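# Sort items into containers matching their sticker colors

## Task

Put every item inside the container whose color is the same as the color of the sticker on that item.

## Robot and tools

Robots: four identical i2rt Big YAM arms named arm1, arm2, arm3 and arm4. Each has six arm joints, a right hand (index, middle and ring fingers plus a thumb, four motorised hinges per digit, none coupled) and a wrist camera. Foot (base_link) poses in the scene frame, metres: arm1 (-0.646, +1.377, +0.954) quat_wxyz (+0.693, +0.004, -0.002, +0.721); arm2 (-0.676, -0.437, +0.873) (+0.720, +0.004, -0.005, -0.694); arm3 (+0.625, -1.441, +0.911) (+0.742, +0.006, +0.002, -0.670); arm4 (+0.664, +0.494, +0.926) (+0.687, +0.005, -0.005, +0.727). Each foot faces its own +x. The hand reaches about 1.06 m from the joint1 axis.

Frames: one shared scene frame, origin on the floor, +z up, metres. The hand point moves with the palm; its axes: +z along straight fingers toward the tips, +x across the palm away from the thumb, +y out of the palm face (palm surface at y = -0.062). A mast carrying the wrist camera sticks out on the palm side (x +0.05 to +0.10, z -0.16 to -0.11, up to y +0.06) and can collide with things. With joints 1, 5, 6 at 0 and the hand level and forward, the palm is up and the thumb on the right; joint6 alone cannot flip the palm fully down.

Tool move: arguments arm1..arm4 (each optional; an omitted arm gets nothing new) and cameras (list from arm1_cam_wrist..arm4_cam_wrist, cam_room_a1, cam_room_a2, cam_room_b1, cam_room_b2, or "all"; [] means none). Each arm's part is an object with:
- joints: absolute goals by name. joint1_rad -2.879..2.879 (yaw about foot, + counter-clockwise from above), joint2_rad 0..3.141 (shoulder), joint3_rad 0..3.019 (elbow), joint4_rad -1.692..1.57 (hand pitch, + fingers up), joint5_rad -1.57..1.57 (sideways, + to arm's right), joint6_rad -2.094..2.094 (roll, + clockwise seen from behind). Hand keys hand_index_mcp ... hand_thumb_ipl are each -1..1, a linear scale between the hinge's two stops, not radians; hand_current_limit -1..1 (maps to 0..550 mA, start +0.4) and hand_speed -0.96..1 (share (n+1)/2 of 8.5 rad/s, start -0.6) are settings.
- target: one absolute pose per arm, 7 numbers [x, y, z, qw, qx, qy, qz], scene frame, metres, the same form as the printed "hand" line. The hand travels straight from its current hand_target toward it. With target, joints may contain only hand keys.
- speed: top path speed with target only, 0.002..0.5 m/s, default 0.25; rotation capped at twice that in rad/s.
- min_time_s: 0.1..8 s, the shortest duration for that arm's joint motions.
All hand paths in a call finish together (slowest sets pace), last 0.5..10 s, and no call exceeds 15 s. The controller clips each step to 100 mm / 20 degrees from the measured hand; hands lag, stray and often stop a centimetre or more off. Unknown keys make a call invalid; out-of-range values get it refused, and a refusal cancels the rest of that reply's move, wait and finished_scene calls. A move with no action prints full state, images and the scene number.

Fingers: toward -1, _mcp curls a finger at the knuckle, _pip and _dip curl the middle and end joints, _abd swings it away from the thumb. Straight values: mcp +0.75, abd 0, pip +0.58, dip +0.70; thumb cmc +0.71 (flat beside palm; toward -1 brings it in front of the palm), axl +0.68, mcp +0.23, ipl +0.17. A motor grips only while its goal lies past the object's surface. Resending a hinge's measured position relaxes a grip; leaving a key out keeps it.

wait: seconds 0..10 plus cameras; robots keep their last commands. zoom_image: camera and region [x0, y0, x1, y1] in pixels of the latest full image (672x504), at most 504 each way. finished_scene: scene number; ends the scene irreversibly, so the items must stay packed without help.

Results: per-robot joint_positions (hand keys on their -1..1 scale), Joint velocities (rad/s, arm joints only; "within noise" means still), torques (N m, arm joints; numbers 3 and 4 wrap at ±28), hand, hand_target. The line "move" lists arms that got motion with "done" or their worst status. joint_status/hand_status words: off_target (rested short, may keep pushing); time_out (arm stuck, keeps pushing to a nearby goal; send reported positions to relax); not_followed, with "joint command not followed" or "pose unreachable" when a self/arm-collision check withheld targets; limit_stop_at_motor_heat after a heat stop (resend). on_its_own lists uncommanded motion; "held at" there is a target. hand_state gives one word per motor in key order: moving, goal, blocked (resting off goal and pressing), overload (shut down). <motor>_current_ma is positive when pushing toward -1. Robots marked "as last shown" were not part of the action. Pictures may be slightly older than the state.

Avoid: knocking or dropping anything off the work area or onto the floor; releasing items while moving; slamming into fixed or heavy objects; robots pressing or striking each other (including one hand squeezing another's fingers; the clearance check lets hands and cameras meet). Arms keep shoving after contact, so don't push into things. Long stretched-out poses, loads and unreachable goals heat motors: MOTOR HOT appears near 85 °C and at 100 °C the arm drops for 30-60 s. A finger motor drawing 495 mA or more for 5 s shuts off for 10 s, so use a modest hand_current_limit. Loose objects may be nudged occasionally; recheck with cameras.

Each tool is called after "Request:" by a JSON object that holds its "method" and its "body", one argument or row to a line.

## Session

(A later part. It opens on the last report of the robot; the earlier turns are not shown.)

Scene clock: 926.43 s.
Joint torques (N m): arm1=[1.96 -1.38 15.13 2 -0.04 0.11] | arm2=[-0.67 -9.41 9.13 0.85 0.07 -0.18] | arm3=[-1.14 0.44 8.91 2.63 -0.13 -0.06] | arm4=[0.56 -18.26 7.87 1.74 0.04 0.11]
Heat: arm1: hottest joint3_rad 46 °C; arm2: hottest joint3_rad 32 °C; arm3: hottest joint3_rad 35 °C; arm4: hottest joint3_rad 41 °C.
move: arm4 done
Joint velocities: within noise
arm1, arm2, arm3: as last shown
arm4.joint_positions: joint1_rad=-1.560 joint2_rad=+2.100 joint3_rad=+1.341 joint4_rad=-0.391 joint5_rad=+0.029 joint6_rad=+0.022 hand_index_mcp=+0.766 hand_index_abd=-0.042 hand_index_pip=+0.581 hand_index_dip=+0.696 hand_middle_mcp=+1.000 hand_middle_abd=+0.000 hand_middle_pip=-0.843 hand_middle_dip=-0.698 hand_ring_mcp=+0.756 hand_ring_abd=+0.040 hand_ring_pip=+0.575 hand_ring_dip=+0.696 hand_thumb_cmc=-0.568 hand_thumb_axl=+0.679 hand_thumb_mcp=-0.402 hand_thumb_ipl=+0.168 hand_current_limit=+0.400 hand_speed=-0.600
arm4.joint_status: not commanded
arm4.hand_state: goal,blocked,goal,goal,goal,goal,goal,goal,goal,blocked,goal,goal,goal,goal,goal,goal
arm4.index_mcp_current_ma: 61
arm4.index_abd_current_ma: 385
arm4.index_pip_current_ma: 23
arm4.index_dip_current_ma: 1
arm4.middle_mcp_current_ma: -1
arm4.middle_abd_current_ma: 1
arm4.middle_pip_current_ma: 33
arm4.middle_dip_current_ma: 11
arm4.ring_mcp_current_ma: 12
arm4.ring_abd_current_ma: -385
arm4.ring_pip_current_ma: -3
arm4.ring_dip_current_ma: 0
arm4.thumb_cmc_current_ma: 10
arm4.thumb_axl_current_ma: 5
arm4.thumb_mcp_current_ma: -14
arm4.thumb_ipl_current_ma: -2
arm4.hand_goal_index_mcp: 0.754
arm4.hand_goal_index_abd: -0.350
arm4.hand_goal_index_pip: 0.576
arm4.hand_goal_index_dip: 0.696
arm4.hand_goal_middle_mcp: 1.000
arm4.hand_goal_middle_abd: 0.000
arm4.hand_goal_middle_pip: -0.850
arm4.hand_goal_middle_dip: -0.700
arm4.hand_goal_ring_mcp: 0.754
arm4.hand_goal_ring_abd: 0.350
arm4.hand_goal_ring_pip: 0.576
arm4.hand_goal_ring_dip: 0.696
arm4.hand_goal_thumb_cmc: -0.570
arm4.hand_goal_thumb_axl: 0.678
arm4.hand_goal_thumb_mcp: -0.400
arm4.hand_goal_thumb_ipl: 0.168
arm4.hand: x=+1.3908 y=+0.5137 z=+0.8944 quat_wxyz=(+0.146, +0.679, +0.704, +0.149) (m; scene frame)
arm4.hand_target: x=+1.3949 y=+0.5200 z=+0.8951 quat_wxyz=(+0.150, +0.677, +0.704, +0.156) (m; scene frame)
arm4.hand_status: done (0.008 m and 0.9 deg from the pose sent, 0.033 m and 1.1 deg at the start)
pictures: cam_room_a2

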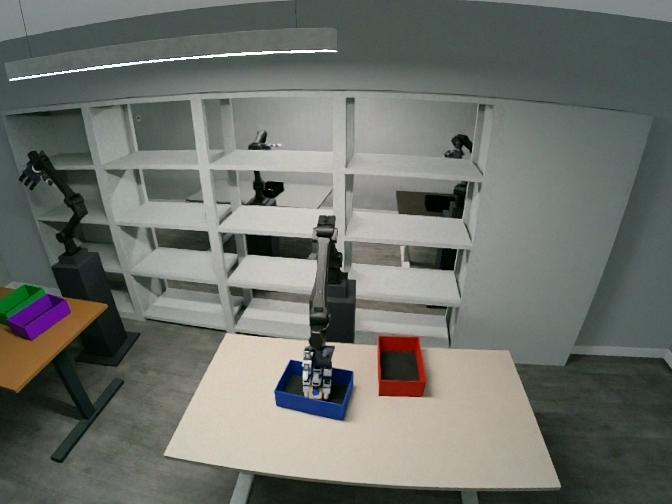

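Request:
{"method": "move", "body": {
  "arm4": {"target":[1.393,0.520,0.886,0.150,0.677,0.7035,0.156],"speed":0.04}
}}

Request:
{"method": "move", "body": {
  "arm4": {"joints":{"hand_index_abd":0.12,"hand_ring_abd":-0.12}}
}}

Request:
{"method": "move", "body": {
  "arm4": {"target":[1.36,0.520,1.03,0.150,0.677,0.7035,0.156],"speed":0.15},
  "cameras": ["cam_room_a2","cam_room_b1","arm2_cam_wrist"]
}}

Request:
{"method": "zoom_image", "body": {
  "camera": "cam_room_a2",
  "region": [250, 330, 370, 430]
}}

Request:
{"method": "zoom_image", "body": {
  "camera": "arm2_cam_wrist",
  "region": [160, 0, 460, 200]
}}

Request:
{"method": "zoom_image", "body": {
  "camera": "cam_room_b1",
  "region": [150, 270, 290, 370]
}}

Scene clock: 937.13 s.
Joint torques (N m): arm1=[1.73 -1.38 15.12 2 -0.03 0.12] | arm2=[-0.67 -9.41 9.11 0.9 0.07 -0.16] | arm3=[-1.14 0.44 8.91 2.63 -0.13 -0.06] | arm4=[0.56 -17.67 7.57 1.69 0.03 0.12]
Heat: arm1: hottest joint3_rad 46 °C; arm2: hottest joint3_rad 32 °C; arm3: hottest joint3_rad 35 °C; arm4: hottest joint3_rad 40 °C.
move: arm4 done
Joint velocities: within noise
arm1, arm2: as last shown
arm3.joint_positions: joint1_rad=-0.298 joint2_rad=+0.639 joint3_rad=+1.429 joint4_rad=-1.381 joint5_rad=-0.068 joint6_rad=+1.193 hand_index_mcp=+0.753 hand_index_abd=+0.000 hand_index_pip=+0.577 hand_index_dip=+0.696 hand_middle_mcp=+0.753 hand_middle_abd=+0.000 hand_middle_pip=+0.577 hand_middle_dip=+0.696 hand_ring_mcp=+0.753 hand_ring_abd=+0.001 hand_ring_pip=+0.577 hand_ring_dip=+0.696 hand_thumb_cmc=+0.714 hand_thumb_axl=+0.677 hand_thumb_mcp=+0.226 hand_thumb_ipl=+0.168 hand_current_limit=+0.400 hand_speed=-0.600
arm3.joint_status: not commanded
arm3.hand_state: goal,goal,goal,goal,goal,goal,goal,goal,goal,goal,goal,goal,goal,goal,goal,goal
arm3.index_mcp_current_ma: 0
arm3.index_abd_current_ma: 0
arm3.index_pip_current_ma: 1
arm3.index_dip_current_ma: 0
arm3.middle_mcp_current_ma: 0
arm3.middle_abd_current_ma: 0
arm3.middle_pip_current_ma: 1
arm3.middle_dip_current_ma: 0
arm3.ring_mcp_current_ma: 0
arm3.ring_abd_current_ma: 0
arm3.ring_pip_current_ma: 1
arm3.ring_dip_current_ma: 0
arm3.thumb_cmc_current_ma: 0
arm3.thumb_axl_current_ma: -1
arm3.thumb_mcp_current_ma: 0
arm3.thumb_ipl_current_ma: 0
arm3.hand_goal_index_mcp: 0.754
arm3.hand_goal_index_abd: 0.000
arm3.hand_goal_index_pip: 0.576
arm3.hand_goal_index_dip: 0.696
arm3.hand_goal_middle_mcp: 0.754
arm3.hand_goal_middle_abd: 0.000
arm3.hand_goal_middle_pip: 0.576
arm3.hand_goal_middle_dip: 0.696
arm3.hand_goal_ring_mcp: 0.754
arm3.hand_goal_ring_abd: 0.000
arm3.hand_goal_ring_pip: 0.576
arm3.hand_goal_ring_dip: 0.696
arm3.hand_goal_thumb_cmc: 0.714
arm3.hand_goal_thumb_axl: 0.678
arm3.hand_goal_thumb_mcp: 0.226
arm3.hand_goal_thumb_ipl: 0.168
arm3.hand: x=+0.5003 y=-1.6716 z=+1.4576 quat_wxyz=(+0.393, +0.689, -0.555, +0.249) (m; scene frame)
arm3.hand_target: x=+0.5008 y=-1.6693 z=+1.4680 quat_wxyz=(+0.403, +0.685, -0.551, +0.254) (m; scene frame)
arm3.hand_status: not commanded
arm4.joint_positions: joint1_rad=-1.560 joint2_rad=+2.104 joint3_rad=+1.336 joint4_rad=-0.369 joint5_rad=+0.029 joint6_rad=+0.022 hand_index_mcp=+0.766 hand_index_abd=-0.042 hand_index_pip=+0.581 hand_index_dip=+0.696 hand_middle_mcp=+1.000 hand_middle_abd=+0.000 hand_middle_pip=-0.843 hand_middle_dip=-0.698 hand_ring_mcp=+0.756 hand_ring_abd=+0.040 hand_ring_pip=+0.575 hand_ring_dip=+0.696 hand_thumb_cmc=-0.568 hand_thumb_axl=+0.679 hand_thumb_mcp=-0.402 hand_thumb_ipl=+0.168 hand_current_limit=+0.400 hand_speed=-0.600
arm4.joint_status: not commanded
arm4.hand_state: goal,blocked,goal,goal,goal,goal,goal,goal,goal,blocked,goal,goal,goal,goal,goal,goal
arm4.index_mcp_current_ma: 60
arm4.index_abd_current_ma: 385
arm4.index_pip_current_ma: 23
arm4.index_dip_current_ma: 1
arm4.middle_mcp_current_ma: -1
arm4.middle_abd_current_ma: 1
arm4.middle_pip_current_ma: 33
arm4.middle_dip_current_ma: 11
arm4.ring_mcp_current_ma: 12
arm4.ring_abd_current_ma: -385
arm4.ring_pip_current_ma: -3
arm4.ring_dip_current_ma: 0
arm4.thumb_cmc_current_ma: 10
arm4.thumb_axl_current_ma: 5
arm4.thumb_mcp_current_ma: -14
arm4.thumb_ipl_current_ma: -2
arm4.hand_goal_index_mcp: 0.754
arm4.hand_goal_index_abd: -0.350
arm4.hand_goal_index_pip: 0.576
arm4.hand_goal_index_dip: 0.696
arm4.hand_goal_middle_mcp: 1.000
arm4.hand_goal_middle_abd: 0.000
arm4.hand_goal_middle_pip: -0.850
arm4.hand_goal_middle_dip: -0.700
arm4.hand_goal_ring_mcp: 0.754
arm4.hand_goal_ring_abd: 0.350
arm4.hand_goal_ring_pip: 0.576
arm4.hand_goal_ring_dip: 0.696
arm4.hand_goal_thumb_cmc: -0.570
arm4.hand_goal_thumb_axl: 0.678
arm4.hand_goal_thumb_mcp: -0.400
arm4.hand_goal_thumb_ipl: 0.168
arm4.hand: x=+1.3919 y=+0.5138 z=+0.8935 quat_wxyz=(+0.150, +0.678, +0.703, +0.154) (m; scene frame)
arm4.hand_target: x=+1.3928 y=+0.5199 z=+0.8861 quat_wxyz=(+0.150, +0.677, +0.704, +0.156) (m; scene frame)
arm4.hand_status: done (0.010 m and 0.3 deg from the pose sent, 0.011 m and 0.9 deg at the start)
pictures: none

Scene clock: 937.77 s.
Joint torques (N m): arm1=[1.9 -1.73 15.09 2.03 -0.05 0.12] | arm2=[-0.5 -9.17 9.18 0.94 0.05 -0.18] | arm3=[-1.14 0.44 8.91 2.63 -0.13 -0.06] | arm4=[0.44 -17.55 7.57 1.61 0.04 0.13]
Heat: arm1: hottest joint3_rad 46 °C; arm2: hottest joint3_rad 32 °C; arm3: hottest joint3_rad 35 °C; arm4: hottest joint3_rad 40 °C.
move: arm4 done
Joint velocities: within noise
arm1, arm3: as last shown
arm2.joint_positions: joint1_rad=-1.459 joint2_rad=+1.201 joint3_rad=+1.394 joint4_rad=-1.390 joint5_rad=-0.001 joint6_rad=+0.008 hand_index_mcp=+0.756 hand_index_abd=+0.001 hand_index_pip=+0.577 hand_index_dip=+0.696 hand_middle_mcp=+0.756 hand_middle_abd=+0.001 hand_middle_pip=+0.577 hand_middle_dip=+0.696 hand_ring_mcp=+0.757 hand_ring_abd=+0.001 hand_ring_pip=+0.577 hand_ring_dip=+0.696 hand_thumb_cmc=+0.717 hand_thumb_axl=+0.677 hand_thumb_mcp=+0.224 hand_thumb_ipl=+0.168 hand_current_limit=+0.400 hand_speed=-0.600
arm2.joint_status: not commanded
arm2.hand_state: goal,goal,goal,goal,goal,goal,goal,goal,goal,goal,goal,goal,goal,goal,goal,goal
arm2.index_mcp_current_ma: 0
arm2.index_abd_current_ma: 0
arm2.index_pip_current_ma: 0
arm2.index_dip_current_ma: 0
arm2.middle_mcp_current_ma: 0
arm2.middle_abd_current_ma: 0
arm2.middle_pip_current_ma: 0
arm2.middle_dip_current_ma: 0
arm2.ring_mcp_current_ma: 0
arm2.ring_abd_current_ma: 0
arm2.ring_pip_current_ma: 0
arm2.ring_dip_current_ma: 0
arm2.thumb_cmc_current_ma: 0
arm2.thumb_axl_current_ma: 0
arm2.thumb_mcp_current_ma: 0
arm2.thumb_ipl_current_ma: 0
arm2.hand_goal_index_mcp: 0.754
arm2.hand_goal_index_abd: 0.000
arm2.hand_goal_index_pip: 0.576
arm2.hand_goal_index_dip: 0.696
arm2.hand_goal_middle_mcp: 0.754
arm2.hand_goal_middle_abd: 0.000
arm2.hand_goal_middle_pip: 0.576
arm2.hand_goal_middle_dip: 0.696
arm2.hand_goal_ring_mcp: 0.754
arm2.hand_goal_ring_abd: 0.000
arm2.hand_goal_ring_pip: 0.576
arm2.hand_goal_ring_dip: 0.696
arm2.hand_goal_thumb_cmc: 0.714
arm2.hand_goal_thumb_axl: 0.678
arm2.hand_goal_thumb_mcp: 0.226
arm2.hand_goal_thumb_ipl: 0.168
arm2.hand: x=-1.1709 y=-0.4848 z=+1.2489 quat_wxyz=(+0.138, +0.742, -0.646, -0.115) (m; scene frame)
arm2.hand_target: x=-1.1697 y=-0.4848 z=+1.2514 quat_wxyz=(+0.136, +0.745, -0.643, -0.115) (m; scene frame)
arm2.hand_status: not commanded
arm4.joint_positions: joint1_rad=-1.560 joint2_rad=+2.104 joint3_rad=+1.336 joint4_rad=-0.368 joint5_rad=+0.029 joint6_rad=+0.022 hand_index_mcp=+0.761 hand_index_abd=+0.116 hand_index_pip=+0.580 hand_index_dip=+0.696 hand_middle_mcp=+1.000 hand_middle_abd=+0.000 hand_middle_pip=-0.843 hand_middle_dip=-0.698 hand_ring_mcp=+0.756 hand_ring_abd=-0.116 hand_ring_pip=+0.575 hand_ring_dip=+0.696 hand_thumb_cmc=-0.568 hand_thumb_axl=+0.679 hand_thumb_mcp=-0.402 hand_thumb_ipl=+0.168 hand_current_limit=+0.400 hand_speed=-0.600
arm4.joint_status: all done
arm4.hand_state: goal,goal,goal,goal,goal,goal,goal,goal,goal,goal,goal,goal,goal,goal,goal,goal
arm4.index_mcp_current_ma: 37
arm4.index_abd_current_ma: -16
arm4.index_pip_current_ma: 21
arm4.index_dip_current_ma: 1
arm4.middle_mcp_current_ma: -1
arm4.middle_abd_current_ma: 1
arm4.middle_pip_current_ma: 33
arm4.middle_dip_current_ma: 11
arm4.ring_mcp_current_ma: 12
arm4.ring_abd_current_ma: 16
arm4.ring_pip_current_ma: -3
arm4.ring_dip_current_ma: 0
arm4.thumb_cmc_current_ma: 10
arm4.thumb_axl_current_ma: 5
arm4.thumb_mcp_current_ma: -14
arm4.thumb_ipl_current_ma: -2
arm4.hand_goal_index_mcp: 0.754
arm4.hand_goal_index_abd: 0.120
arm4.hand_goal_index_pip: 0.576
arm4.hand_goal_index_dip: 0.696
arm4.hand_goal_middle_mcp: 1.000
arm4.hand_goal_middle_abd: 0.000
arm4.hand_goal_middle_pip: -0.850
arm4.hand_goal_middle_dip: -0.700
arm4.hand_goal_ring_mcp: 0.754
arm4.hand_goal_ring_abd: -0.120
arm4.hand_goal_ring_pip: 0.576
arm4.hand_goal_ring_dip: 0.696
arm4.hand_goal_thumb_cmc: -0.570
arm4.hand_goal_thumb_axl: 0.678
arm4.hand_goal_thumb_mcp: -0.400
arm4.hand_goal_thumb_ipl: 0.168
arm4.hand: x=+1.3922 y=+0.5138 z=+0.8938 quat_wxyz=(+0.151, +0.678, +0.703, +0.155) (m; scene frame)
arm4.hand_target: x=+1.3929 y=+0.5199 z=+0.8861 quat_wxyz=(+0.150, +0.677, +0.703, +0.156) (m; scene frame)
arm4.hand_status: not commanded
pictures: none

Scene clock: 939.43 s.
Joint torques (N m): arm1=[1.9 -1.61 15.1 2.03 -0.04 0.1] | arm2=[-0.85 -9.11 9.17 0.9 0.07 -0.17] | arm3=[-1.14 0.5 8.91 2.65 -0.13 -0.06] | arm4=[1.2 -16.56 9.43 0.77 0.13 0.15]
Heat: arm1: hottest joint3_rad 46 °C; arm2: hottest joint3_rad 32 °C; arm3: hottest joint3_rad 35 °C; arm4: hottest joint3_rad 40 °C.
move: arm4 off_target
Joint velocities: within noise
arm1, arm2, arm3: as last shown
arm4.joint_positions: joint1_rad=-1.560 joint2_rad=+1.825 joint3_rad=+1.305 joint4_rad=-0.614 joint5_rad=+0.030 joint6_rad=+0.027 hand_index_mcp=+0.760 hand_index_abd=+0.116 hand_index_pip=+0.580 hand_index_dip=+0.696 hand_middle_mcp=+1.000 hand_middle_abd=+0.000 hand_middle_pip=-0.843 hand_middle_dip=-0.698 hand_ring_mcp=+0.756 hand_ring_abd=-0.116 hand_ring_pip=+0.575 hand_ring_dip=+0.696 hand_thumb_cmc=-0.568 hand_thumb_axl=+0.679 hand_thumb_mcp=-0.402 hand_thumb_ipl=+0.168 hand_current_limit=+0.400 hand_speed=-0.600
arm4.joint_status: not commanded
arm4.hand_state: goal,goal,goal,goal,goal,goal,goal,goal,goal,goal,goal,goal,goal,goal,goal,goal
arm4.index_mcp_current_ma: 29
arm4.index_abd_current_ma: -16
arm4.index_pip_current_ma: 19
arm4.index_dip_current_ma: 1
arm4.middle_mcp_current_ma: -1
arm4.middle_abd_current_ma: 1
arm4.middle_pip_current_ma: 33
arm4.middle_dip_current_ma: 11
arm4.ring_mcp_current_ma: 12
arm4.ring_abd_current_ma: 16
arm4.ring_pip_current_ma: -3
arm4.ring_dip_current_ma: 0
arm4.thumb_cmc_current_ma: 10
arm4.thumb_axl_current_ma: 5
arm4.thumb_mcp_current_ma: -14
arm4.thumb_ipl_current_ma: -2
arm4.hand_goal_index_mcp: 0.754
arm4.hand_goal_index_abd: 0.120
arm4.hand_goal_index_pip: 0.576
arm4.hand_goal_index_dip: 0.696
arm4.hand_goal_middle_mcp: 1.000
arm4.hand_goal_middle_abd: 0.000
arm4.hand_goal_middle_pip: -0.850
arm4.hand_goal_middle_dip: -0.700
arm4.hand_goal_ring_mcp: 0.754
arm4.hand_goal_ring_abd: -0.120
arm4.hand_goal_ring_pip: 0.576
arm4.hand_goal_ring_dip: 0.696
arm4.hand_goal_thumb_cmc: -0.570
arm4.hand_goal_thumb_axl: 0.678
arm4.hand_goal_thumb_mcp: -0.400
arm4.hand_goal_thumb_ipl: 0.168
arm4.hand: x=+1.3594 y=+0.5090 z=+1.0272 quat_wxyz=(+0.151, +0.680, +0.701, +0.155) (m; scene frame)
arm4.hand_target: x=+1.3599 y=+0.5199 z=+1.0300 quat_wxyz=(+0.150, +0.677, +0.703, +0.156) (m; scene frame)
arm4.hand_status: off_target (0.011 m and 0.5 deg from the pose sent, 0.140 m and 0.2 deg at the start)
pictures: arm2_cam_wrist, cam_room_a2, cam_room_b1
camera_calibration:
arm2_cam_wrist: T_world_to_cam=[[-0.664821, 0.696452, 0.270125, -0.750629], [0.729163, 0.526474, 0.437203, 0.518995], [0.162277, 0.487626, -0.857838, 1.63105], [0, 0, 0, 1]] pos_world=[-1.14215, -0.545802, 1.37503]

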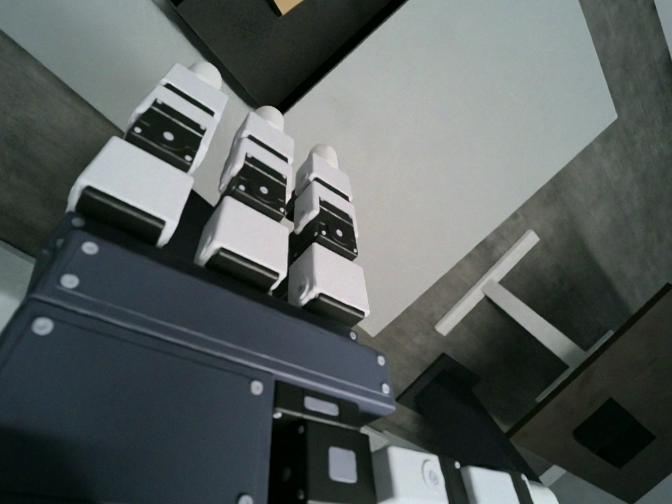

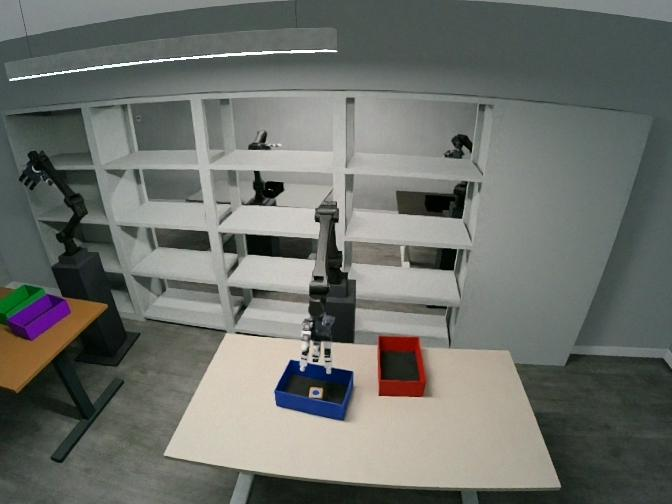

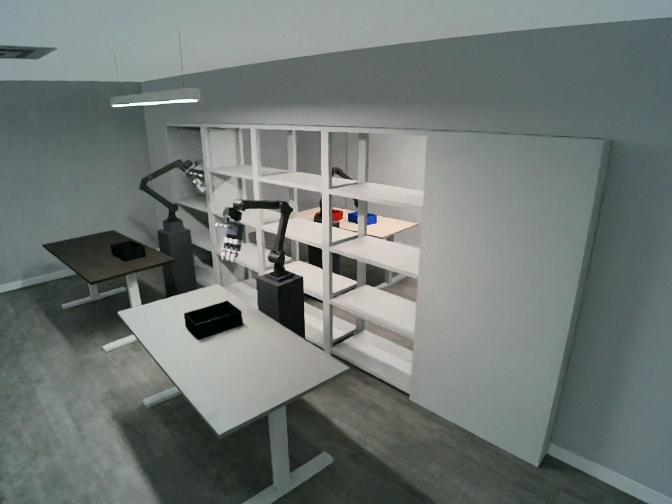

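Scaled by 4.200 from the camera's 672x504 image, which has a finer 960x720 frame.

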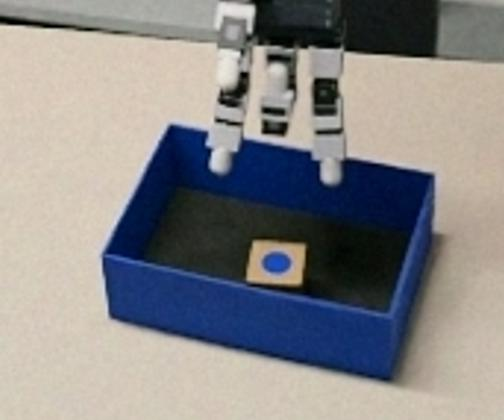

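Scaled by 1.680 from the camera's 672x504 image, which has a finer 960x720 frame.

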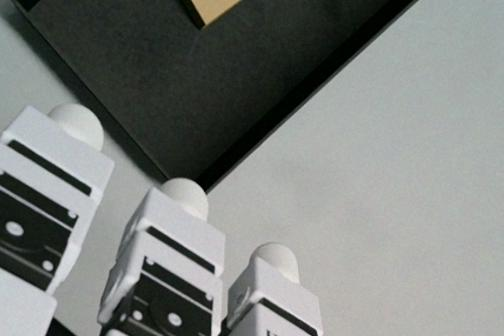

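Scaled by 3.600 from the camera's 672x504 image, which has a finer 960x720 frame.

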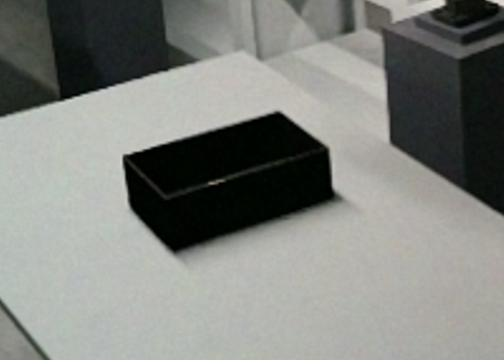

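Request:
{"method": "move", "body": {
  "arm2": {"target":[-1.29,-0.53,1.04,0.1711,0.6862,-0.6862,-0.1711],"speed":0.3,"joints":{"hand_index_abd":0.12,"hand_ring_abd":-0.12,"hand_middle_mcp":1,"hand_middle_pip":-0.85,"hand_middle_dip":-0.7,"hand_thumb_cmc":-0.571,"hand_thumb_mcp":-0.4}},
  "arm4": {"joints":{"joint1_rad":-1.5,"joint2_rad":0.9,"joint3_rad":1.2,"joint4_rad":-1.3},"min_time_s":3},
  "cameras": ["arm2_cam_wrist","cam_room_b1"]
}}

Request:
{"method": "zoom_image", "body": {
  "camera": "arm2_cam_wrist",
  "region": [160, 0, 460, 200]
}}

Scene clock: 979.00 s.
Joint torques (N m): arm1=[1.9 -1.49 15.16 2.04 -0.03 0.11] | arm2=[-0.38 -16.5 8.92 2.41 0.27 0.01] | arm3=[-1.2 0.5 8.91 2.63 -0.13 -0.06] | arm4=[1.08 -3.02 10.1 1.03 0.13 0.15]
Heat: arm1: hottest joint3_rad 47 °C; arm2: hottest joint3_rad 33 °C; arm3: hottest joint3_rad 35 °C; arm4: hottest joint3_rad 37 °C.
move: arm2 off_target; arm4 done
Joint velocities: within noise
arm1.joint_positions: joint1_rad=-2.202 joint2_rad=+0.701 joint3_rad=+1.153 joint4_rad=-1.389 joint5_rad=+0.014 joint6_rad=+0.005 hand_index_mcp=+0.758 hand_index_abd=+0.097 hand_index_pip=+0.577 hand_index_dip=+0.698 hand_middle_mcp=+1.000 hand_middle_abd=+0.001 hand_middle_pip=-0.851 hand_middle_dip=-0.697 hand_ring_mcp=+0.761 hand_ring_abd=-0.096 hand_ring_pip=+0.577 hand_ring_dip=+0.694 hand_thumb_cmc=-0.568 hand_thumb_axl=+0.677 hand_thumb_mcp=-0.403 hand_thumb_ipl=+0.168 hand_current_limit=+0.400 hand_speed=-0.600
arm1.joint_status: not commanded
arm1.hand_state: goal,goal,goal,goal,goal,goal,goal,goal,goal,goal,goal,goal,goal,goal,goal,goal
arm1.index_mcp_current_ma: 14
arm1.index_abd_current_ma: -9
arm1.index_pip_current_ma: 2
arm1.index_dip_current_ma: 7
arm1.middle_mcp_current_ma: 0
arm1.middle_abd_current_ma: 2
arm1.middle_pip_current_ma: -2
arm1.middle_dip_current_ma: 8
arm1.ring_mcp_current_ma: 27
arm1.ring_abd_current_ma: 12
arm1.ring_pip_current_ma: 3
arm1.ring_dip_current_ma: -5
arm1.thumb_cmc_current_ma: 6
arm1.thumb_axl_current_ma: -2
arm1.thumb_mcp_current_ma: -12
arm1.thumb_ipl_current_ma: -1
arm1.hand_goal_index_mcp: 0.754
arm1.hand_goal_index_abd: 0.100
arm1.hand_goal_index_pip: 0.576
arm1.hand_goal_index_dip: 0.696
arm1.hand_goal_middle_mcp: 1.000
arm1.hand_goal_middle_abd: 0.000
arm1.hand_goal_middle_pip: -0.850
arm1.hand_goal_middle_dip: -0.700
arm1.hand_goal_ring_mcp: 0.754
arm1.hand_goal_ring_abd: -0.100
arm1.hand_goal_ring_pip: 0.576
arm1.hand_goal_ring_dip: 0.696
arm1.hand_goal_thumb_cmc: -0.570
arm1.hand_goal_thumb_axl: 0.678
arm1.hand_goal_thumb_mcp: -0.400
arm1.hand_goal_thumb_ipl: 0.168
arm1.hand: x=-0.3812 y=+1.1644 z=+1.3951 quat_wxyz=(+0.273, +0.842, +0.443, +0.141) (m; scene frame)
arm1.hand_target: x=-0.3833 y=+1.1672 z=+1.4194 quat_wxyz=(+0.288, +0.838, +0.439, +0.151) (m; scene frame)
arm1.hand_status: not commanded
arm2.joint_positions: joint1_rad=-1.359 joint2_rad=+1.583 joint3_rad=+1.123 joint4_rad=-0.674 joint5_rad=+0.118 joint6_rad=+0.213 hand_index_mcp=+0.757 hand_index_abd=+0.117 hand_index_pip=+0.577 hand_index_dip=+0.696 hand_middle_mcp=+1.000 hand_middle_abd=+0.001 hand_middle_pip=-0.844 hand_middle_dip=-0.698 hand_ring_mcp=+0.758 hand_ring_abd=-0.117 hand_ring_pip=+0.577 hand_ring_dip=+0.696 hand_thumb_cmc=-0.568 hand_thumb_axl=+0.677 hand_thumb_mcp=-0.402 hand_thumb_ipl=+0.168 hand_current_limit=+0.400 hand_speed=-0.600
arm2.joint_status: all done
arm2.hand_state: goal,goal,goal,goal,goal,goal,goal,goal,goal,goal,goal,goal,goal,goal,goal,goal
arm2.index_mcp_current_ma: 0
arm2.index_abd_current_ma: 0
arm2.index_pip_current_ma: 0
arm2.index_dip_current_ma: 0
arm2.middle_mcp_current_ma: 0
arm2.middle_abd_current_ma: 0
arm2.middle_pip_current_ma: 1
arm2.middle_dip_current_ma: 0
arm2.ring_mcp_current_ma: 0
arm2.ring_abd_current_ma: 0
arm2.ring_pip_current_ma: 0
arm2.ring_dip_current_ma: 0
arm2.thumb_cmc_current_ma: 0
arm2.thumb_axl_current_ma: 0
arm2.thumb_mcp_current_ma: 0
arm2.thumb_ipl_current_ma: 0
arm2.hand_goal_index_mcp: 0.754
arm2.hand_goal_index_abd: 0.120
arm2.hand_goal_index_pip: 0.576
arm2.hand_goal_index_dip: 0.696
arm2.hand_goal_middle_mcp: 1.000
arm2.hand_goal_middle_abd: 0.000
arm2.hand_goal_middle_pip: -0.850
arm2.hand_goal_middle_dip: -0.700
arm2.hand_goal_ring_mcp: 0.754
arm2.hand_goal_ring_abd: -0.120
arm2.hand_goal_ring_pip: 0.576
arm2.hand_goal_ring_dip: 0.696
arm2.hand_goal_thumb_cmc: -0.570
arm2.hand_goal_thumb_axl: 0.678
arm2.hand_goal_thumb_mcp: -0.400
arm2.hand_goal_thumb_ipl: 0.168
arm2.hand: x=-1.2834 y=-0.5271 z=+1.0188 quat_wxyz=(+0.150, +0.693, -0.687, -0.158) (m; scene frame)
arm2.hand_target: x=-1.2895 y=-0.5298 z=+1.0399 quat_wxyz=(+0.171, +0.686, -0.686, -0.171) (m; scene frame)
arm2.hand_status: off_target (0.022 m and 3.0 deg from the pose sent, 0.245 m and 10.9 deg at the start)
arm3: as last shown
arm4.joint_positions: joint1_rad=-1.517 joint2_rad=+0.893 joint3_rad=+1.198 joint4_rad=-1.291 joint5_rad=+0.030 joint6_rad=+0.027 hand_index_mcp=+0.760 hand_index_abd=+0.116 hand_index_pip=+0.580 hand_index_dip=+0.696 hand_middle_mcp=+1.000 hand_middle_abd=+0.000 hand_middle_pip=-0.843 hand_middle_dip=-0.698 hand_ring_mcp=+0.756 hand_ring_abd=-0.116 hand_ring_pip=+0.575 hand_ring_dip=+0.696 hand_thumb_cmc=-0.568 hand_thumb_axl=+0.679 hand_thumb_mcp=-0.402 hand_thumb_ipl=+0.168 hand_current_limit=+0.400 hand_speed=-0.600
arm4.joint_status: all done
arm4.hand_state: goal,goal,goal,goal,goal,goal,goal,goal,goal,goal,goal,goal,goal,goal,goal,goal
arm4.index_mcp_current_ma: 29
arm4.index_abd_current_ma: -16
arm4.index_pip_current_ma: 18
arm4.index_dip_current_ma: 1
arm4.middle_mcp_current_ma: -1
arm4.middle_abd_current_ma: 1
arm4.middle_pip_current_ma: 33
arm4.middle_dip_current_ma: 11
arm4.ring_mcp_current_ma: 12
arm4.ring_abd_current_ma: 16
arm4.ring_pip_current_ma: -3
arm4.ring_dip_current_ma: 0
arm4.thumb_cmc_current_ma: 10
arm4.thumb_axl_current_ma: 5
arm4.thumb_mcp_current_ma: -14
arm4.thumb_ipl_current_ma: -2
arm4.hand_goal_index_mcp: 0.754
arm4.hand_goal_index_abd: 0.120
arm4.hand_goal_index_pip: 0.576
arm4.hand_goal_index_dip: 0.696
arm4.hand_goal_middle_mcp: 1.000
arm4.hand_goal_middle_abd: 0.000
arm4.hand_goal_middle_pip: -0.850
arm4.hand_goal_middle_dip: -0.700
arm4.hand_goal_ring_mcp: 0.754
arm4.hand_goal_ring_abd: -0.120
arm4.hand_goal_ring_pip: 0.576
arm4.hand_goal_ring_dip: 0.696
arm4.hand_goal_thumb_cmc: -0.570
arm4.hand_goal_thumb_axl: 0.678
arm4.hand_goal_thumb_mcp: -0.400
arm4.hand_goal_thumb_ipl: 0.168
arm4.hand: x=+1.0732 y=+0.5020 z=+1.3493 quat_wxyz=(+0.195, +0.653, +0.700, +0.213) (m; scene frame)
arm4.hand_target: x=+1.0735 y=+0.5080 z=+1.3456 quat_wxyz=(+0.189, +0.652, +0.704, +0.209) (m; scene frame)
arm4.hand_status: not commanded
pictures: arm2_cam_wrist, cam_room_b1
camera_calibration:
arm2_cam_wrist: T_world_to_cam=[[-0.541932, 0.773376, 0.328936, -0.59555], [0.825188, 0.415475, 0.382681, 0.844172], [0.159292, 0.478821, -0.86334, 1.4696], [0, 0, 0, 1]] pos_world=[-1.25344, -0.593822, 1.14161]

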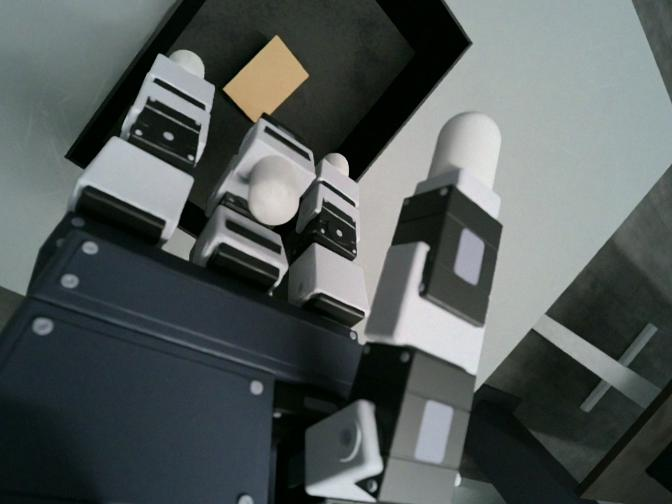

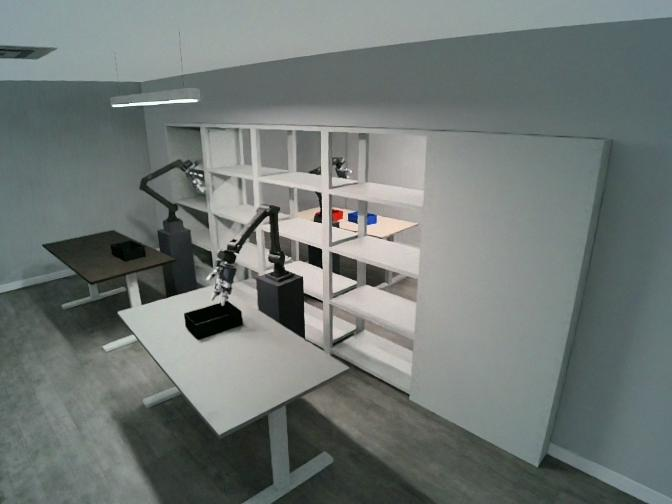

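Scaled by 1.680 from the camera's 672x504 image, which has a finer 960x720 frame.

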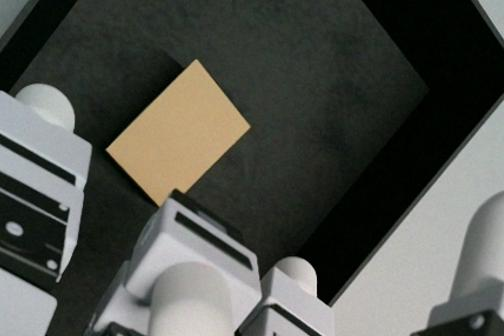

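Request:
{"method": "move", "body": {
  "arm2": {"target":[-1.315,-0.520,0.95,0.1481,0.5941,-0.7673,-0.1913],"speed":0.15},
  "cameras": ["arm2_cam_wrist","cam_room_b1"]
}}

Request:
{"method": "zoom_image", "body": {
  "camera": "arm2_cam_wrist",
  "region": [160, 0, 460, 200]
}}

Scene clock: 1018.37 s.
Joint torques (N m): arm1=[2.08 -1.49 15.06 2.02 -0.05 0.11] | arm2=[-0.03 -17.38 10.3 2.22 0.47 -0.02] | arm3=[-1.2 0.5 8.91 2.65 -0.13 -0.07] | arm4=[1.03 -3.02 10.03 1.02 0.12 0.15]
Heat: arm1: hottest joint3_rad 48 °C; arm2: hottest joint3_rad 34 °C; arm3: hottest joint3_rad 36 °C; arm4: hottest joint3_rad 36 °C.
move: arm2 off_target
Joint velocities: within noise
arm1, arm3, arm4: as last shown
arm2.joint_positions: joint1_rad=-1.325 joint2_rad=+1.791 joint3_rad=+1.123 joint4_rad=-0.526 joint5_rad=+0.245 joint6_rad=+0.477 hand_index_mcp=+0.757 hand_index_abd=+0.117 hand_index_pip=+0.577 hand_index_dip=+0.696 hand_middle_mcp=+1.000 hand_middle_abd=+0.001 hand_middle_pip=-0.844 hand_middle_dip=-0.698 hand_ring_mcp=+0.758 hand_ring_abd=-0.117 hand_ring_pip=+0.577 hand_ring_dip=+0.696 hand_thumb_cmc=-0.568 hand_thumb_axl=+0.677 hand_thumb_mcp=-0.402 hand_thumb_ipl=+0.168 hand_current_limit=+0.400 hand_speed=-0.600
arm2.joint_status: not commanded
arm2.hand_state: goal,goal,goal,goal,goal,goal,goal,goal,goal,goal,goal,goal,goal,goal,goal,goal
arm2.index_mcp_current_ma: 0
arm2.index_abd_current_ma: 0
arm2.index_pip_current_ma: 0
arm2.index_dip_current_ma: 0
arm2.middle_mcp_current_ma: 0
arm2.middle_abd_current_ma: 0
arm2.middle_pip_current_ma: 1
arm2.middle_dip_current_ma: 0
arm2.ring_mcp_current_ma: 0
arm2.ring_abd_current_ma: 0
arm2.ring_pip_current_ma: 0
arm2.ring_dip_current_ma: 0
arm2.thumb_cmc_current_ma: 0
arm2.thumb_axl_current_ma: 0
arm2.thumb_mcp_current_ma: 0
arm2.thumb_ipl_current_ma: 0
arm2.hand_goal_index_mcp: 0.754
arm2.hand_goal_index_abd: 0.120
arm2.hand_goal_index_pip: 0.576
arm2.hand_goal_index_dip: 0.696
arm2.hand_goal_middle_mcp: 1.000
arm2.hand_goal_middle_abd: 0.000
arm2.hand_goal_middle_pip: -0.850
arm2.hand_goal_middle_dip: -0.700
arm2.hand_goal_ring_mcp: 0.754
arm2.hand_goal_ring_abd: -0.120
arm2.hand_goal_ring_pip: 0.576
arm2.hand_goal_ring_dip: 0.696
arm2.hand_goal_thumb_cmc: -0.570
arm2.hand_goal_thumb_axl: 0.678
arm2.hand_goal_thumb_mcp: -0.400
arm2.hand_goal_thumb_ipl: 0.168
arm2.hand: x=-1.2948 y=-0.5112 z=+0.9260 quat_wxyz=(+0.119, +0.602, -0.769, -0.179) (m; scene frame)
arm2.hand_target: x=-1.3135 y=-0.5198 z=+0.9506 quat_wxyz=(+0.148, +0.594, -0.767, -0.191) (m; scene frame)
arm2.hand_status: off_target (0.033 m and 3.8 deg from the pose sent, 0.076 m and 15.1 deg at the start)
pictures: arm2_cam_wrist, cam_room_b1
camera_calibration:
arm2_cam_wrist: T_world_to_cam=[[-0.333233, 0.879128, 0.34072, -0.270076], [0.898786, 0.187017, 0.396494, 0.848224], [0.284849, 0.43836, -0.852468, 1.51556], [0, 0, 0, 1]] pos_world=[-1.28407, -0.585559, 1.04767]

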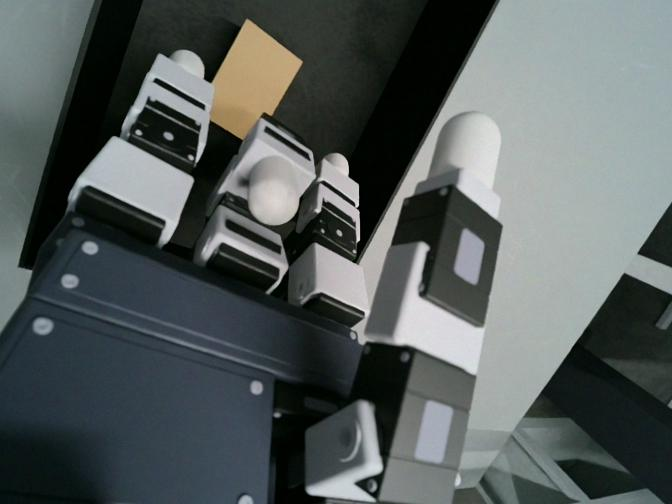

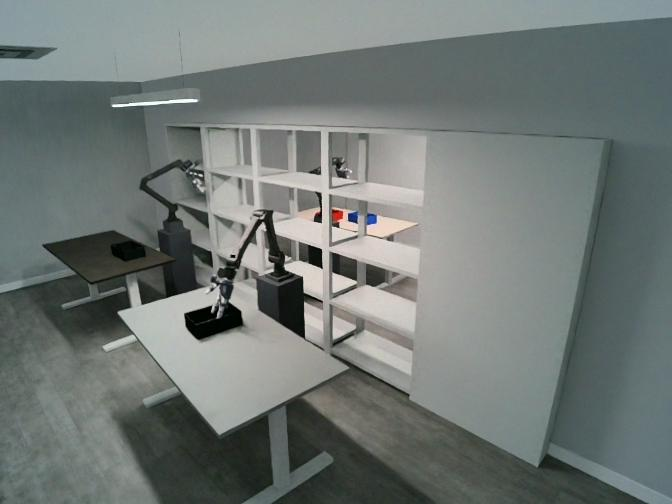

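Scaled by 1.680 from the camera's 672x504 image, which has a finer 960x720 frame.

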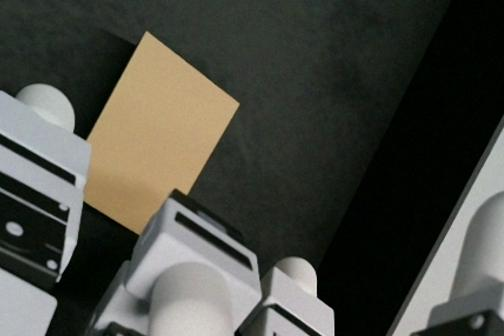

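Request:
{"method": "move", "body": {
  "arm2": {"target":[-1.320,-0.527,0.908,0.1439,0.5772,-0.7801,-0.1945],"speed":0.1},
  "cameras": ["arm2_cam_wrist"]
}}

Request:
{"method": "zoom_image", "body": {
  "camera": "arm2_cam_wrist",
  "region": [100, 0, 400, 200]
}}

Scene clock: 1063.50 s.
Joint torques (N m): arm1=[1.85 -1.55 15.1 2.02 -0.04 0.11] | arm2=[-0.15 -18.37 10.13 2.11 0.51 0.01] | arm3=[-1.14 0.5 8.91 2.65 -0.13 -0.07] | arm4=[0.91 -2.9 10.11 1.02 0.12 0.14]
Heat: arm1: hottest joint3_rad 48 °C; arm2: hottest joint3_rad 35 °C; arm3: hottest joint3_rad 36 °C; arm4: hottest joint3_rad 36 °C.
move: arm2 off_target
Joint velocities: within noise
arm1, arm3, arm4: as last shown
arm2.joint_positions: joint1_rad=-1.304 joint2_rad=+1.889 joint3_rad=+1.127 joint4_rad=-0.456 joint5_rad=+0.271 joint6_rad=+0.537 hand_index_mcp=+0.757 hand_index_abd=+0.117 hand_index_pip=+0.577 hand_index_dip=+0.696 hand_middle_mcp=+1.000 hand_middle_abd=+0.001 hand_middle_pip=-0.844 hand_middle_dip=-0.698 hand_ring_mcp=+0.758 hand_ring_abd=-0.117 hand_ring_pip=+0.577 hand_ring_dip=+0.696 hand_thumb_cmc=-0.568 hand_thumb_axl=+0.677 hand_thumb_mcp=-0.402 hand_thumb_ipl=+0.168 hand_current_limit=+0.400 hand_speed=-0.600
arm2.joint_status: not commanded
arm2.hand_state: goal,goal,goal,goal,goal,goal,goal,goal,goal,goal,goal,goal,goal,goal,goal,goal
arm2.index_mcp_current_ma: 0
arm2.index_abd_current_ma: 0
arm2.index_pip_current_ma: 0
arm2.index_dip_current_ma: 0
arm2.middle_mcp_current_ma: 0
arm2.middle_abd_current_ma: 0
arm2.middle_pip_current_ma: 1
arm2.middle_dip_current_ma: 0
arm2.ring_mcp_current_ma: 0
arm2.ring_abd_current_ma: 0
arm2.ring_pip_current_ma: 0
arm2.ring_dip_current_ma: 0
arm2.thumb_cmc_current_ma: 0
arm2.thumb_axl_current_ma: 0
arm2.thumb_mcp_current_ma: 0
arm2.thumb_ipl_current_ma: 0
arm2.hand_goal_index_mcp: 0.754
arm2.hand_goal_index_abd: 0.120
arm2.hand_goal_index_pip: 0.576
arm2.hand_goal_index_dip: 0.696
arm2.hand_goal_middle_mcp: 1.000
arm2.hand_goal_middle_abd: 0.000
arm2.hand_goal_middle_pip: -0.850
arm2.hand_goal_middle_dip: -0.700
arm2.hand_goal_ring_mcp: 0.754
arm2.hand_goal_ring_abd: -0.120
arm2.hand_goal_ring_pip: 0.576
arm2.hand_goal_ring_dip: 0.696
arm2.hand_goal_thumb_cmc: -0.570
arm2.hand_goal_thumb_axl: 0.678
arm2.hand_goal_thumb_mcp: -0.400
arm2.hand_goal_thumb_ipl: 0.168
arm2.hand: x=-1.2960 y=-0.5173 z=+0.8813 quat_wxyz=(+0.110, +0.587, -0.782, -0.182) (m; scene frame)
arm2.hand_target: x=-1.3183 y=-0.5268 z=+0.9087 quat_wxyz=(+0.144, +0.577, -0.780, -0.194) (m; scene frame)
arm2.hand_status: off_target (0.037 m and 4.3 deg from the pose sent, 0.035 m and 4.6 deg at the start)
pictures: arm2_cam_wrist
camera_calibration:
arm2_cam_wrist: T_world_to_cam=[[-0.298086, 0.890218, 0.344466, -0.201957], [0.903053, 0.146087, 0.403923, 0.84583], [0.309257, 0.431475, -0.847461, 1.50406], [0, 0, 0, 1]] pos_world=[-1.28917, -0.592743, 1.00255]

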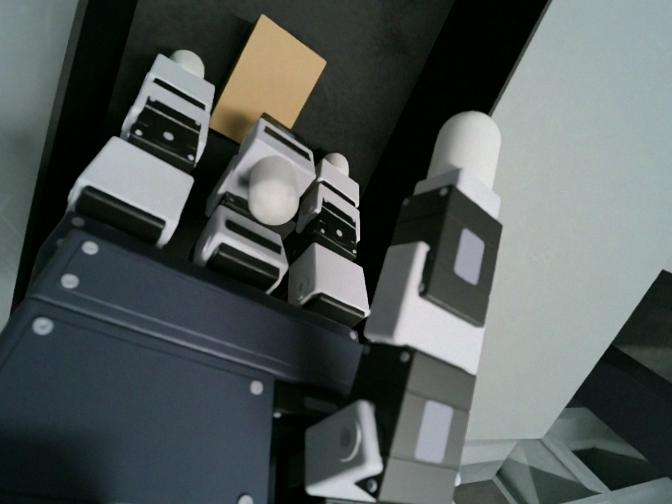

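Scaled by 1.680 from the camera's 672x504 image, which has a finer 960x720 frame.

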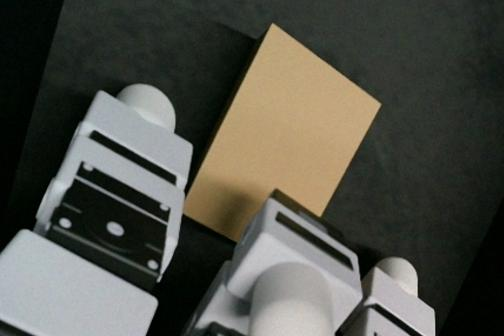

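Request:
{"method": "move", "body": {
  "arm2": {"target":[-1.335,-0.530,0.908,0.1439,0.5772,-0.7801,-0.1945],"speed":0.06},
  "cameras": ["arm2_cam_wrist"]
}}

Request:
{"method": "zoom_image", "body": {
  "camera": "arm2_cam_wrist",
  "region": [100, 0, 400, 200]
}}

Scene clock: 1088.80 s.
Joint torques (N m): arm1=[2.02 -1.67 15.09 2 -0.02 0.1] | arm2=[-0.38 -17.79 10.17 1.32 0.46 -0.03] | arm3=[-1.2 0.5 8.91 2.63 -0.13 -0.07] | arm4=[1.08 -2.96 10.14 0.99 0.12 0.14]
Heat: arm1: hottest joint3_rad 49 °C; arm2: hottest joint3_rad 36 °C; arm3: hottest joint3_rad 36 °C; arm4: hottest joint3_rad 36 °C.
move: arm2 off_target
Joint velocities: within noise
arm1, arm3, arm4: as last shown
arm2.joint_positions: joint1_rad=-1.304 joint2_rad=+1.907 joint3_rad=+1.181 joint4_rad=-0.456 joint5_rad=+0.271 joint6_rad=+0.537 hand_index_mcp=+0.757 hand_index_abd=+0.117 hand_index_pip=+0.577 hand_index_dip=+0.696 hand_middle_mcp=+1.000 hand_middle_abd=+0.001 hand_middle_pip=-0.844 hand_middle_dip=-0.698 hand_ring_mcp=+0.758 hand_ring_abd=-0.117 hand_ring_pip=+0.577 hand_ring_dip=+0.696 hand_thumb_cmc=-0.568 hand_thumb_axl=+0.677 hand_thumb_mcp=-0.402 hand_thumb_ipl=+0.168 hand_current_limit=+0.400 hand_speed=-0.600
arm2.joint_status: not commanded
arm2.hand_state: goal,goal,goal,goal,goal,goal,goal,goal,goal,goal,goal,goal,goal,goal,goal,goal
arm2.index_mcp_current_ma: 0
arm2.index_abd_current_ma: 0
arm2.index_pip_current_ma: 0
arm2.index_dip_current_ma: 0
arm2.middle_mcp_current_ma: 0
arm2.middle_abd_current_ma: 0
arm2.middle_pip_current_ma: 1
arm2.middle_dip_current_ma: 0
arm2.ring_mcp_current_ma: 0
arm2.ring_abd_current_ma: 0
arm2.ring_pip_current_ma: 0
arm2.ring_dip_current_ma: 0
arm2.thumb_cmc_current_ma: 0
arm2.thumb_axl_current_ma: 0
arm2.thumb_mcp_current_ma: 0
arm2.thumb_ipl_current_ma: 0
arm2.hand_goal_index_mcp: 0.754
arm2.hand_goal_index_abd: 0.120
arm2.hand_goal_index_pip: 0.576
arm2.hand_goal_index_dip: 0.696
arm2.hand_goal_middle_mcp: 1.000
arm2.hand_goal_middle_abd: 0.000
arm2.hand_goal_middle_pip: -0.850
arm2.hand_goal_middle_dip: -0.700
arm2.hand_goal_ring_mcp: 0.754
arm2.hand_goal_ring_abd: -0.120
arm2.hand_goal_ring_pip: 0.576
arm2.hand_goal_ring_dip: 0.696
arm2.hand_goal_thumb_cmc: -0.570
arm2.hand_goal_thumb_axl: 0.678
arm2.hand_goal_thumb_mcp: -0.400
arm2.hand_goal_thumb_ipl: 0.168
arm2.hand: x=-1.3176 y=-0.5239 z=+0.8935 quat_wxyz=(+0.127, +0.582, -0.781, -0.188) (m; scene frame)
arm2.hand_target: x=-1.3340 y=-0.5299 z=+0.9084 quat_wxyz=(+0.144, +0.577, -0.780, -0.194) (m; scene frame)
arm2.hand_status: off_target (0.023 m and 2.1 deg from the pose sent, 0.049 m and 4.3 deg at the start)
pictures: arm2_cam_wrist
camera_calibration:
arm2_cam_wrist: T_world_to_cam=[[-0.28519, 0.894289, 0.344839, -0.187852], [0.916985, 0.149871, 0.3697, 0.912413], [0.278937, 0.421647, -0.862791, 1.49264], [0, 0, 0, 1]] pos_world=[-1.3066, -0.598118, 1.0153]

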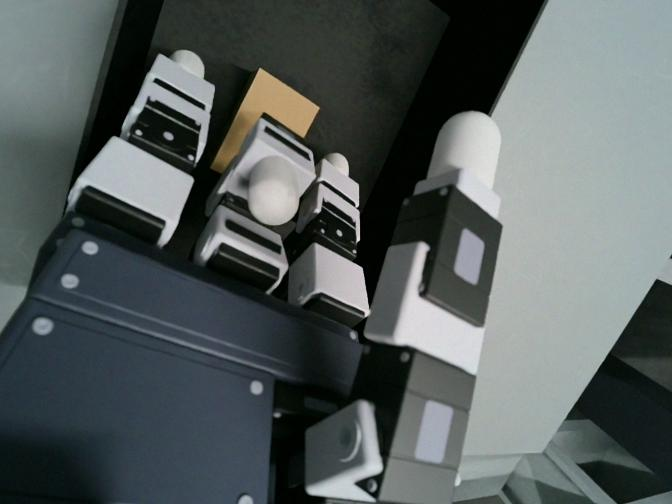

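Scaled by 1.680 from the camera's 672x504 image, which has a finer 960x720 frame.

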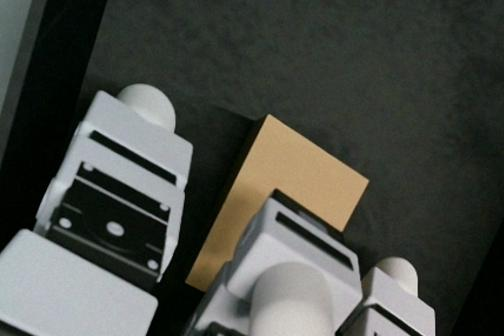

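Request:
{"method": "move", "body": {
  "arm2": {"target":[-1.326,-0.528,0.887,0.1439,0.5772,-0.7801,-0.1945],"speed":0.06}
}}

Request:
{"method": "move", "body": {
  "arm2": {"joints":{"hand_index_abd":-0.4,"hand_ring_abd":0.4}},
  "cameras": ["arm2_cam_wrist"]
}}

Request:
{"method": "zoom_image", "body": {
  "camera": "arm2_cam_wrist",
  "region": [100, 0, 400, 200]
}}

Scene clock: 1096.97 s.
Joint torques (N m): arm1=[2.02 -1.55 15.13 1.98 -0.04 0.11] | arm2=[-0.26 -18.32 6.94 2.28 0.48 -0.03] | arm3=[-1.14 0.44 8.91 2.63 -0.13 -0.06] | arm4=[0.97 -3.19 10.03 0.99 0.11 0.16]
Heat: arm1: hottest joint3_rad 49 °C; arm2: hottest joint3_rad 35 °C; arm3: hottest joint3_rad 36 °C; arm4: hottest joint3_rad 36 °C.
move: arm2 done
Joint velocities: within noise
arm1, arm3, arm4: as last shown
arm2.joint_positions: joint1_rad=-1.304 joint2_rad=+1.930 joint3_rad=+1.181 joint4_rad=-0.417 joint5_rad=+0.271 joint6_rad=+0.537 hand_index_mcp=+0.757 hand_index_abd=+0.117 hand_index_pip=+0.577 hand_index_dip=+0.696 hand_middle_mcp=+1.000 hand_middle_abd=+0.001 hand_middle_pip=-0.844 hand_middle_dip=-0.698 hand_ring_mcp=+0.758 hand_ring_abd=-0.117 hand_ring_pip=+0.577 hand_ring_dip=+0.696 hand_thumb_cmc=-0.568 hand_thumb_axl=+0.677 hand_thumb_mcp=-0.402 hand_thumb_ipl=+0.168 hand_current_limit=+0.400 hand_speed=-0.600
arm2.joint_status: not commanded
arm2.hand_state: goal,goal,goal,goal,goal,goal,goal,goal,goal,goal,goal,goal,goal,goal,goal,goal
arm2.index_mcp_current_ma: 0
arm2.index_abd_current_ma: 0
arm2.index_pip_current_ma: 0
arm2.index_dip_current_ma: 0
arm2.middle_mcp_current_ma: 0
arm2.middle_abd_current_ma: 0
arm2.middle_pip_current_ma: 1
arm2.middle_dip_current_ma: 0
arm2.ring_mcp_current_ma: 0
arm2.ring_abd_current_ma: 0
arm2.ring_pip_current_ma: 0
arm2.ring_dip_current_ma: 0
arm2.thumb_cmc_current_ma: 0
arm2.thumb_axl_current_ma: 0
arm2.thumb_mcp_current_ma: 0
arm2.thumb_ipl_current_ma: 0
arm2.hand_goal_index_mcp: 0.754
arm2.hand_goal_index_abd: 0.120
arm2.hand_goal_index_pip: 0.576
arm2.hand_goal_index_dip: 0.696
arm2.hand_goal_middle_mcp: 1.000
arm2.hand_goal_middle_abd: 0.000
arm2.hand_goal_middle_pip: -0.850
arm2.hand_goal_middle_dip: -0.700
arm2.hand_goal_ring_mcp: 0.754
arm2.hand_goal_ring_abd: -0.120
arm2.hand_goal_ring_pip: 0.576
arm2.hand_goal_ring_dip: 0.696
arm2.hand_goal_thumb_cmc: -0.570
arm2.hand_goal_thumb_axl: 0.678
arm2.hand_goal_thumb_mcp: -0.400
arm2.hand_goal_thumb_ipl: 0.168
arm2.hand: x=-1.3221 y=-0.5253 z=+0.8849 quat_wxyz=(+0.135, +0.581, -0.780, -0.191) (m; scene frame)
arm2.hand_target: x=-1.3258 y=-0.5280 z=+0.8869 quat_wxyz=(+0.144, +0.577, -0.780, -0.194) (m; scene frame)
arm2.hand_status: done (0.005 m and 1.2 deg from the pose sent, 0.011 m and 2.1 deg at the start)
pictures: none

Scene clock: 1097.67 s.
Joint torques (N m): arm1=[1.79 -1.55 15.16 2.04 -0.03 0.11] | arm2=[-0.44 -17.96 6.94 2.3 0.45 -0.02] | arm3=[-1.14 0.5 8.91 2.63 -0.13 -0.07] | arm4=[0.91 -3.08 10.13 0.99 0.12 0.13]
Heat: arm1: hottest joint3_rad 49 °C; arm2: hottest joint3_rad 35 °C; arm3: hottest joint3_rad 36 °C; arm4: hottest joint3_rad 36 °C.
move: arm2 off_target
Joint velocities: within noise
arm1, arm4: as last shown
arm2.joint_positions: joint1_rad=-1.304 joint2_rad=+1.930 joint3_rad=+1.181 joint4_rad=-0.416 joint5_rad=+0.272 joint6_rad=+0.537 hand_index_mcp=+0.758 hand_index_abd=-0.144 hand_index_pip=+0.577 hand_index_dip=+0.696 hand_middle_mcp=+1.000 hand_middle_abd=+0.001 hand_middle_pip=-0.844 hand_middle_dip=-0.698 hand_ring_mcp=+0.757 hand_ring_abd=+0.148 hand_ring_pip=+0.577 hand_ring_dip=+0.696 hand_thumb_cmc=-0.568 hand_thumb_axl=+0.677 hand_thumb_mcp=-0.402 hand_thumb_ipl=+0.168 hand_current_limit=+0.400 hand_speed=-0.600
arm2.joint_status: hand_index_abd off_target (ended at -0.144, target -0.400); hand_ring_abd off_target (ended at +0.148, target +0.400)
arm2.hand_state: goal,blocked,goal,goal,goal,goal,goal,goal,goal,blocked,goal,goal,goal,goal,goal,goal
arm2.index_mcp_current_ma: 0
arm2.index_abd_current_ma: 385
arm2.index_pip_current_ma: 0
arm2.index_dip_current_ma: 0
arm2.middle_mcp_current_ma: 0
arm2.middle_abd_current_ma: 0
arm2.middle_pip_current_ma: 1
arm2.middle_dip_current_ma: 0
arm2.ring_mcp_current_ma: 0
arm2.ring_abd_current_ma: -385
arm2.ring_pip_current_ma: 0
arm2.ring_dip_current_ma: 0
arm2.thumb_cmc_current_ma: 0
arm2.thumb_axl_current_ma: 0
arm2.thumb_mcp_current_ma: 0
arm2.thumb_ipl_current_ma: 0
arm2.hand_goal_index_mcp: 0.754
arm2.hand_goal_index_abd: -0.400
arm2.hand_goal_index_pip: 0.576
arm2.hand_goal_index_dip: 0.696
arm2.hand_goal_middle_mcp: 1.000
arm2.hand_goal_middle_abd: 0.000
arm2.hand_goal_middle_pip: -0.850
arm2.hand_goal_middle_dip: -0.700
arm2.hand_goal_ring_mcp: 0.754
arm2.hand_goal_ring_abd: 0.400
arm2.hand_goal_ring_pip: 0.576
arm2.hand_goal_ring_dip: 0.696
arm2.hand_goal_thumb_cmc: -0.570
arm2.hand_goal_thumb_axl: 0.678
arm2.hand_goal_thumb_mcp: -0.400
arm2.hand_goal_thumb_ipl: 0.168
arm2.hand: x=-1.3221 y=-0.5252 z=+0.8850 quat_wxyz=(+0.135, +0.580, -0.780, -0.191) (m; scene frame)
arm2.hand_target: x=-1.3259 y=-0.5280 z=+0.8869 quat_wxyz=(+0.144, +0.577, -0.780, -0.194) (m; scene frame)
arm2.hand_status: not commanded
arm3.joint_positions: joint1_rad=-0.298 joint2_rad=+0.639 joint3_rad=+1.429 joint4_rad=-1.381 joint5_rad=-0.068 joint6_rad=+1.193 hand_index_mcp=+0.753 hand_index_abd=+0.000 hand_index_pip=+0.577 hand_index_dip=+0.696 hand_middle_mcp=+0.753 hand_middle_abd=+0.000 hand_middle_pip=+0.577 hand_middle_dip=+0.696 hand_ring_mcp=+0.753 hand_ring_abd=+0.001 hand_ring_pip=+0.577 hand_ring_dip=+0.696 hand_thumb_cmc=+0.714 hand_thumb_axl=+0.677 hand_thumb_mcp=+0.226 hand_thumb_ipl=+0.168 hand_current_limit=+0.400 hand_speed=-0.600
arm3.joint_status: not commanded
arm3.hand_state: goal,goal,goal,goal,goal,goal,goal,goal,goal,goal,goal,goal,goal,goal,goal,goal
arm3.index_mcp_current_ma: 0
arm3.index_abd_current_ma: 0
arm3.index_pip_current_ma: 1
arm3.index_dip_current_ma: 0
arm3.middle_mcp_current_ma: 0
arm3.middle_abd_current_ma: 0
arm3.middle_pip_current_ma: 1
arm3.middle_dip_current_ma: 0
arm3.ring_mcp_current_ma: 0
arm3.ring_abd_current_ma: 0
arm3.ring_pip_current_ma: 1
arm3.ring_dip_current_ma: 0
arm3.thumb_cmc_current_ma: 0
arm3.thumb_axl_current_ma: -1
arm3.thumb_mcp_current_ma: 0
arm3.thumb_ipl_current_ma: 0
arm3.hand_goal_index_mcp: 0.754
arm3.hand_goal_index_abd: 0.000
arm3.hand_goal_index_pip: 0.576
arm3.hand_goal_index_dip: 0.696
arm3.hand_goal_middle_mcp: 0.754
arm3.hand_goal_middle_abd: 0.000
arm3.hand_goal_middle_pip: 0.576
arm3.hand_goal_middle_dip: 0.696
arm3.hand_goal_ring_mcp: 0.754
arm3.hand_goal_ring_abd: 0.000
arm3.hand_goal_ring_pip: 0.576
arm3.hand_goal_ring_dip: 0.696
arm3.hand_goal_thumb_cmc: 0.714
arm3.hand_goal_thumb_axl: 0.678
arm3.hand_goal_thumb_mcp: 0.226
arm3.hand_goal_thumb_ipl: 0.168
arm3.hand: x=+0.5003 y=-1.6716 z=+1.4576 quat_wxyz=(+0.393, +0.689, -0.555, +0.249) (m; scene frame)
arm3.hand_target: x=+0.5008 y=-1.6693 z=+1.4680 quat_wxyz=(+0.403, +0.685, -0.551, +0.254) (m; scene frame)
arm3.hand_status: not commanded
pictures: arm2_cam_wrist
camera_calibration:
arm2_cam_wrist: T_world_to_cam=[[-0.279334, 0.895853, 0.345571, -0.17712], [0.92289, 0.15115, 0.354158, 0.942128], [0.265041, 0.417852, -0.868995, 1.47224], [0, 0, 0, 1]] pos_world=[-1.30916, -0.598909, 1.00692]

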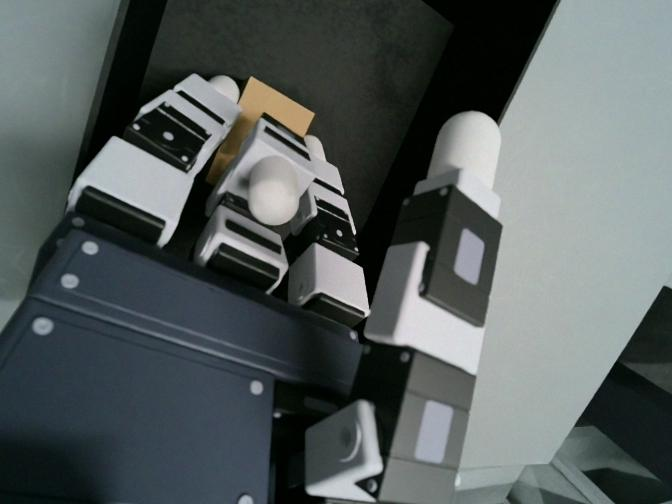

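Scaled by 1.680 from the camera's 672x504 image, which has a finer 960x720 frame.

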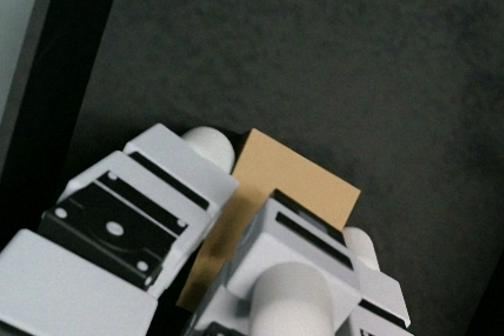

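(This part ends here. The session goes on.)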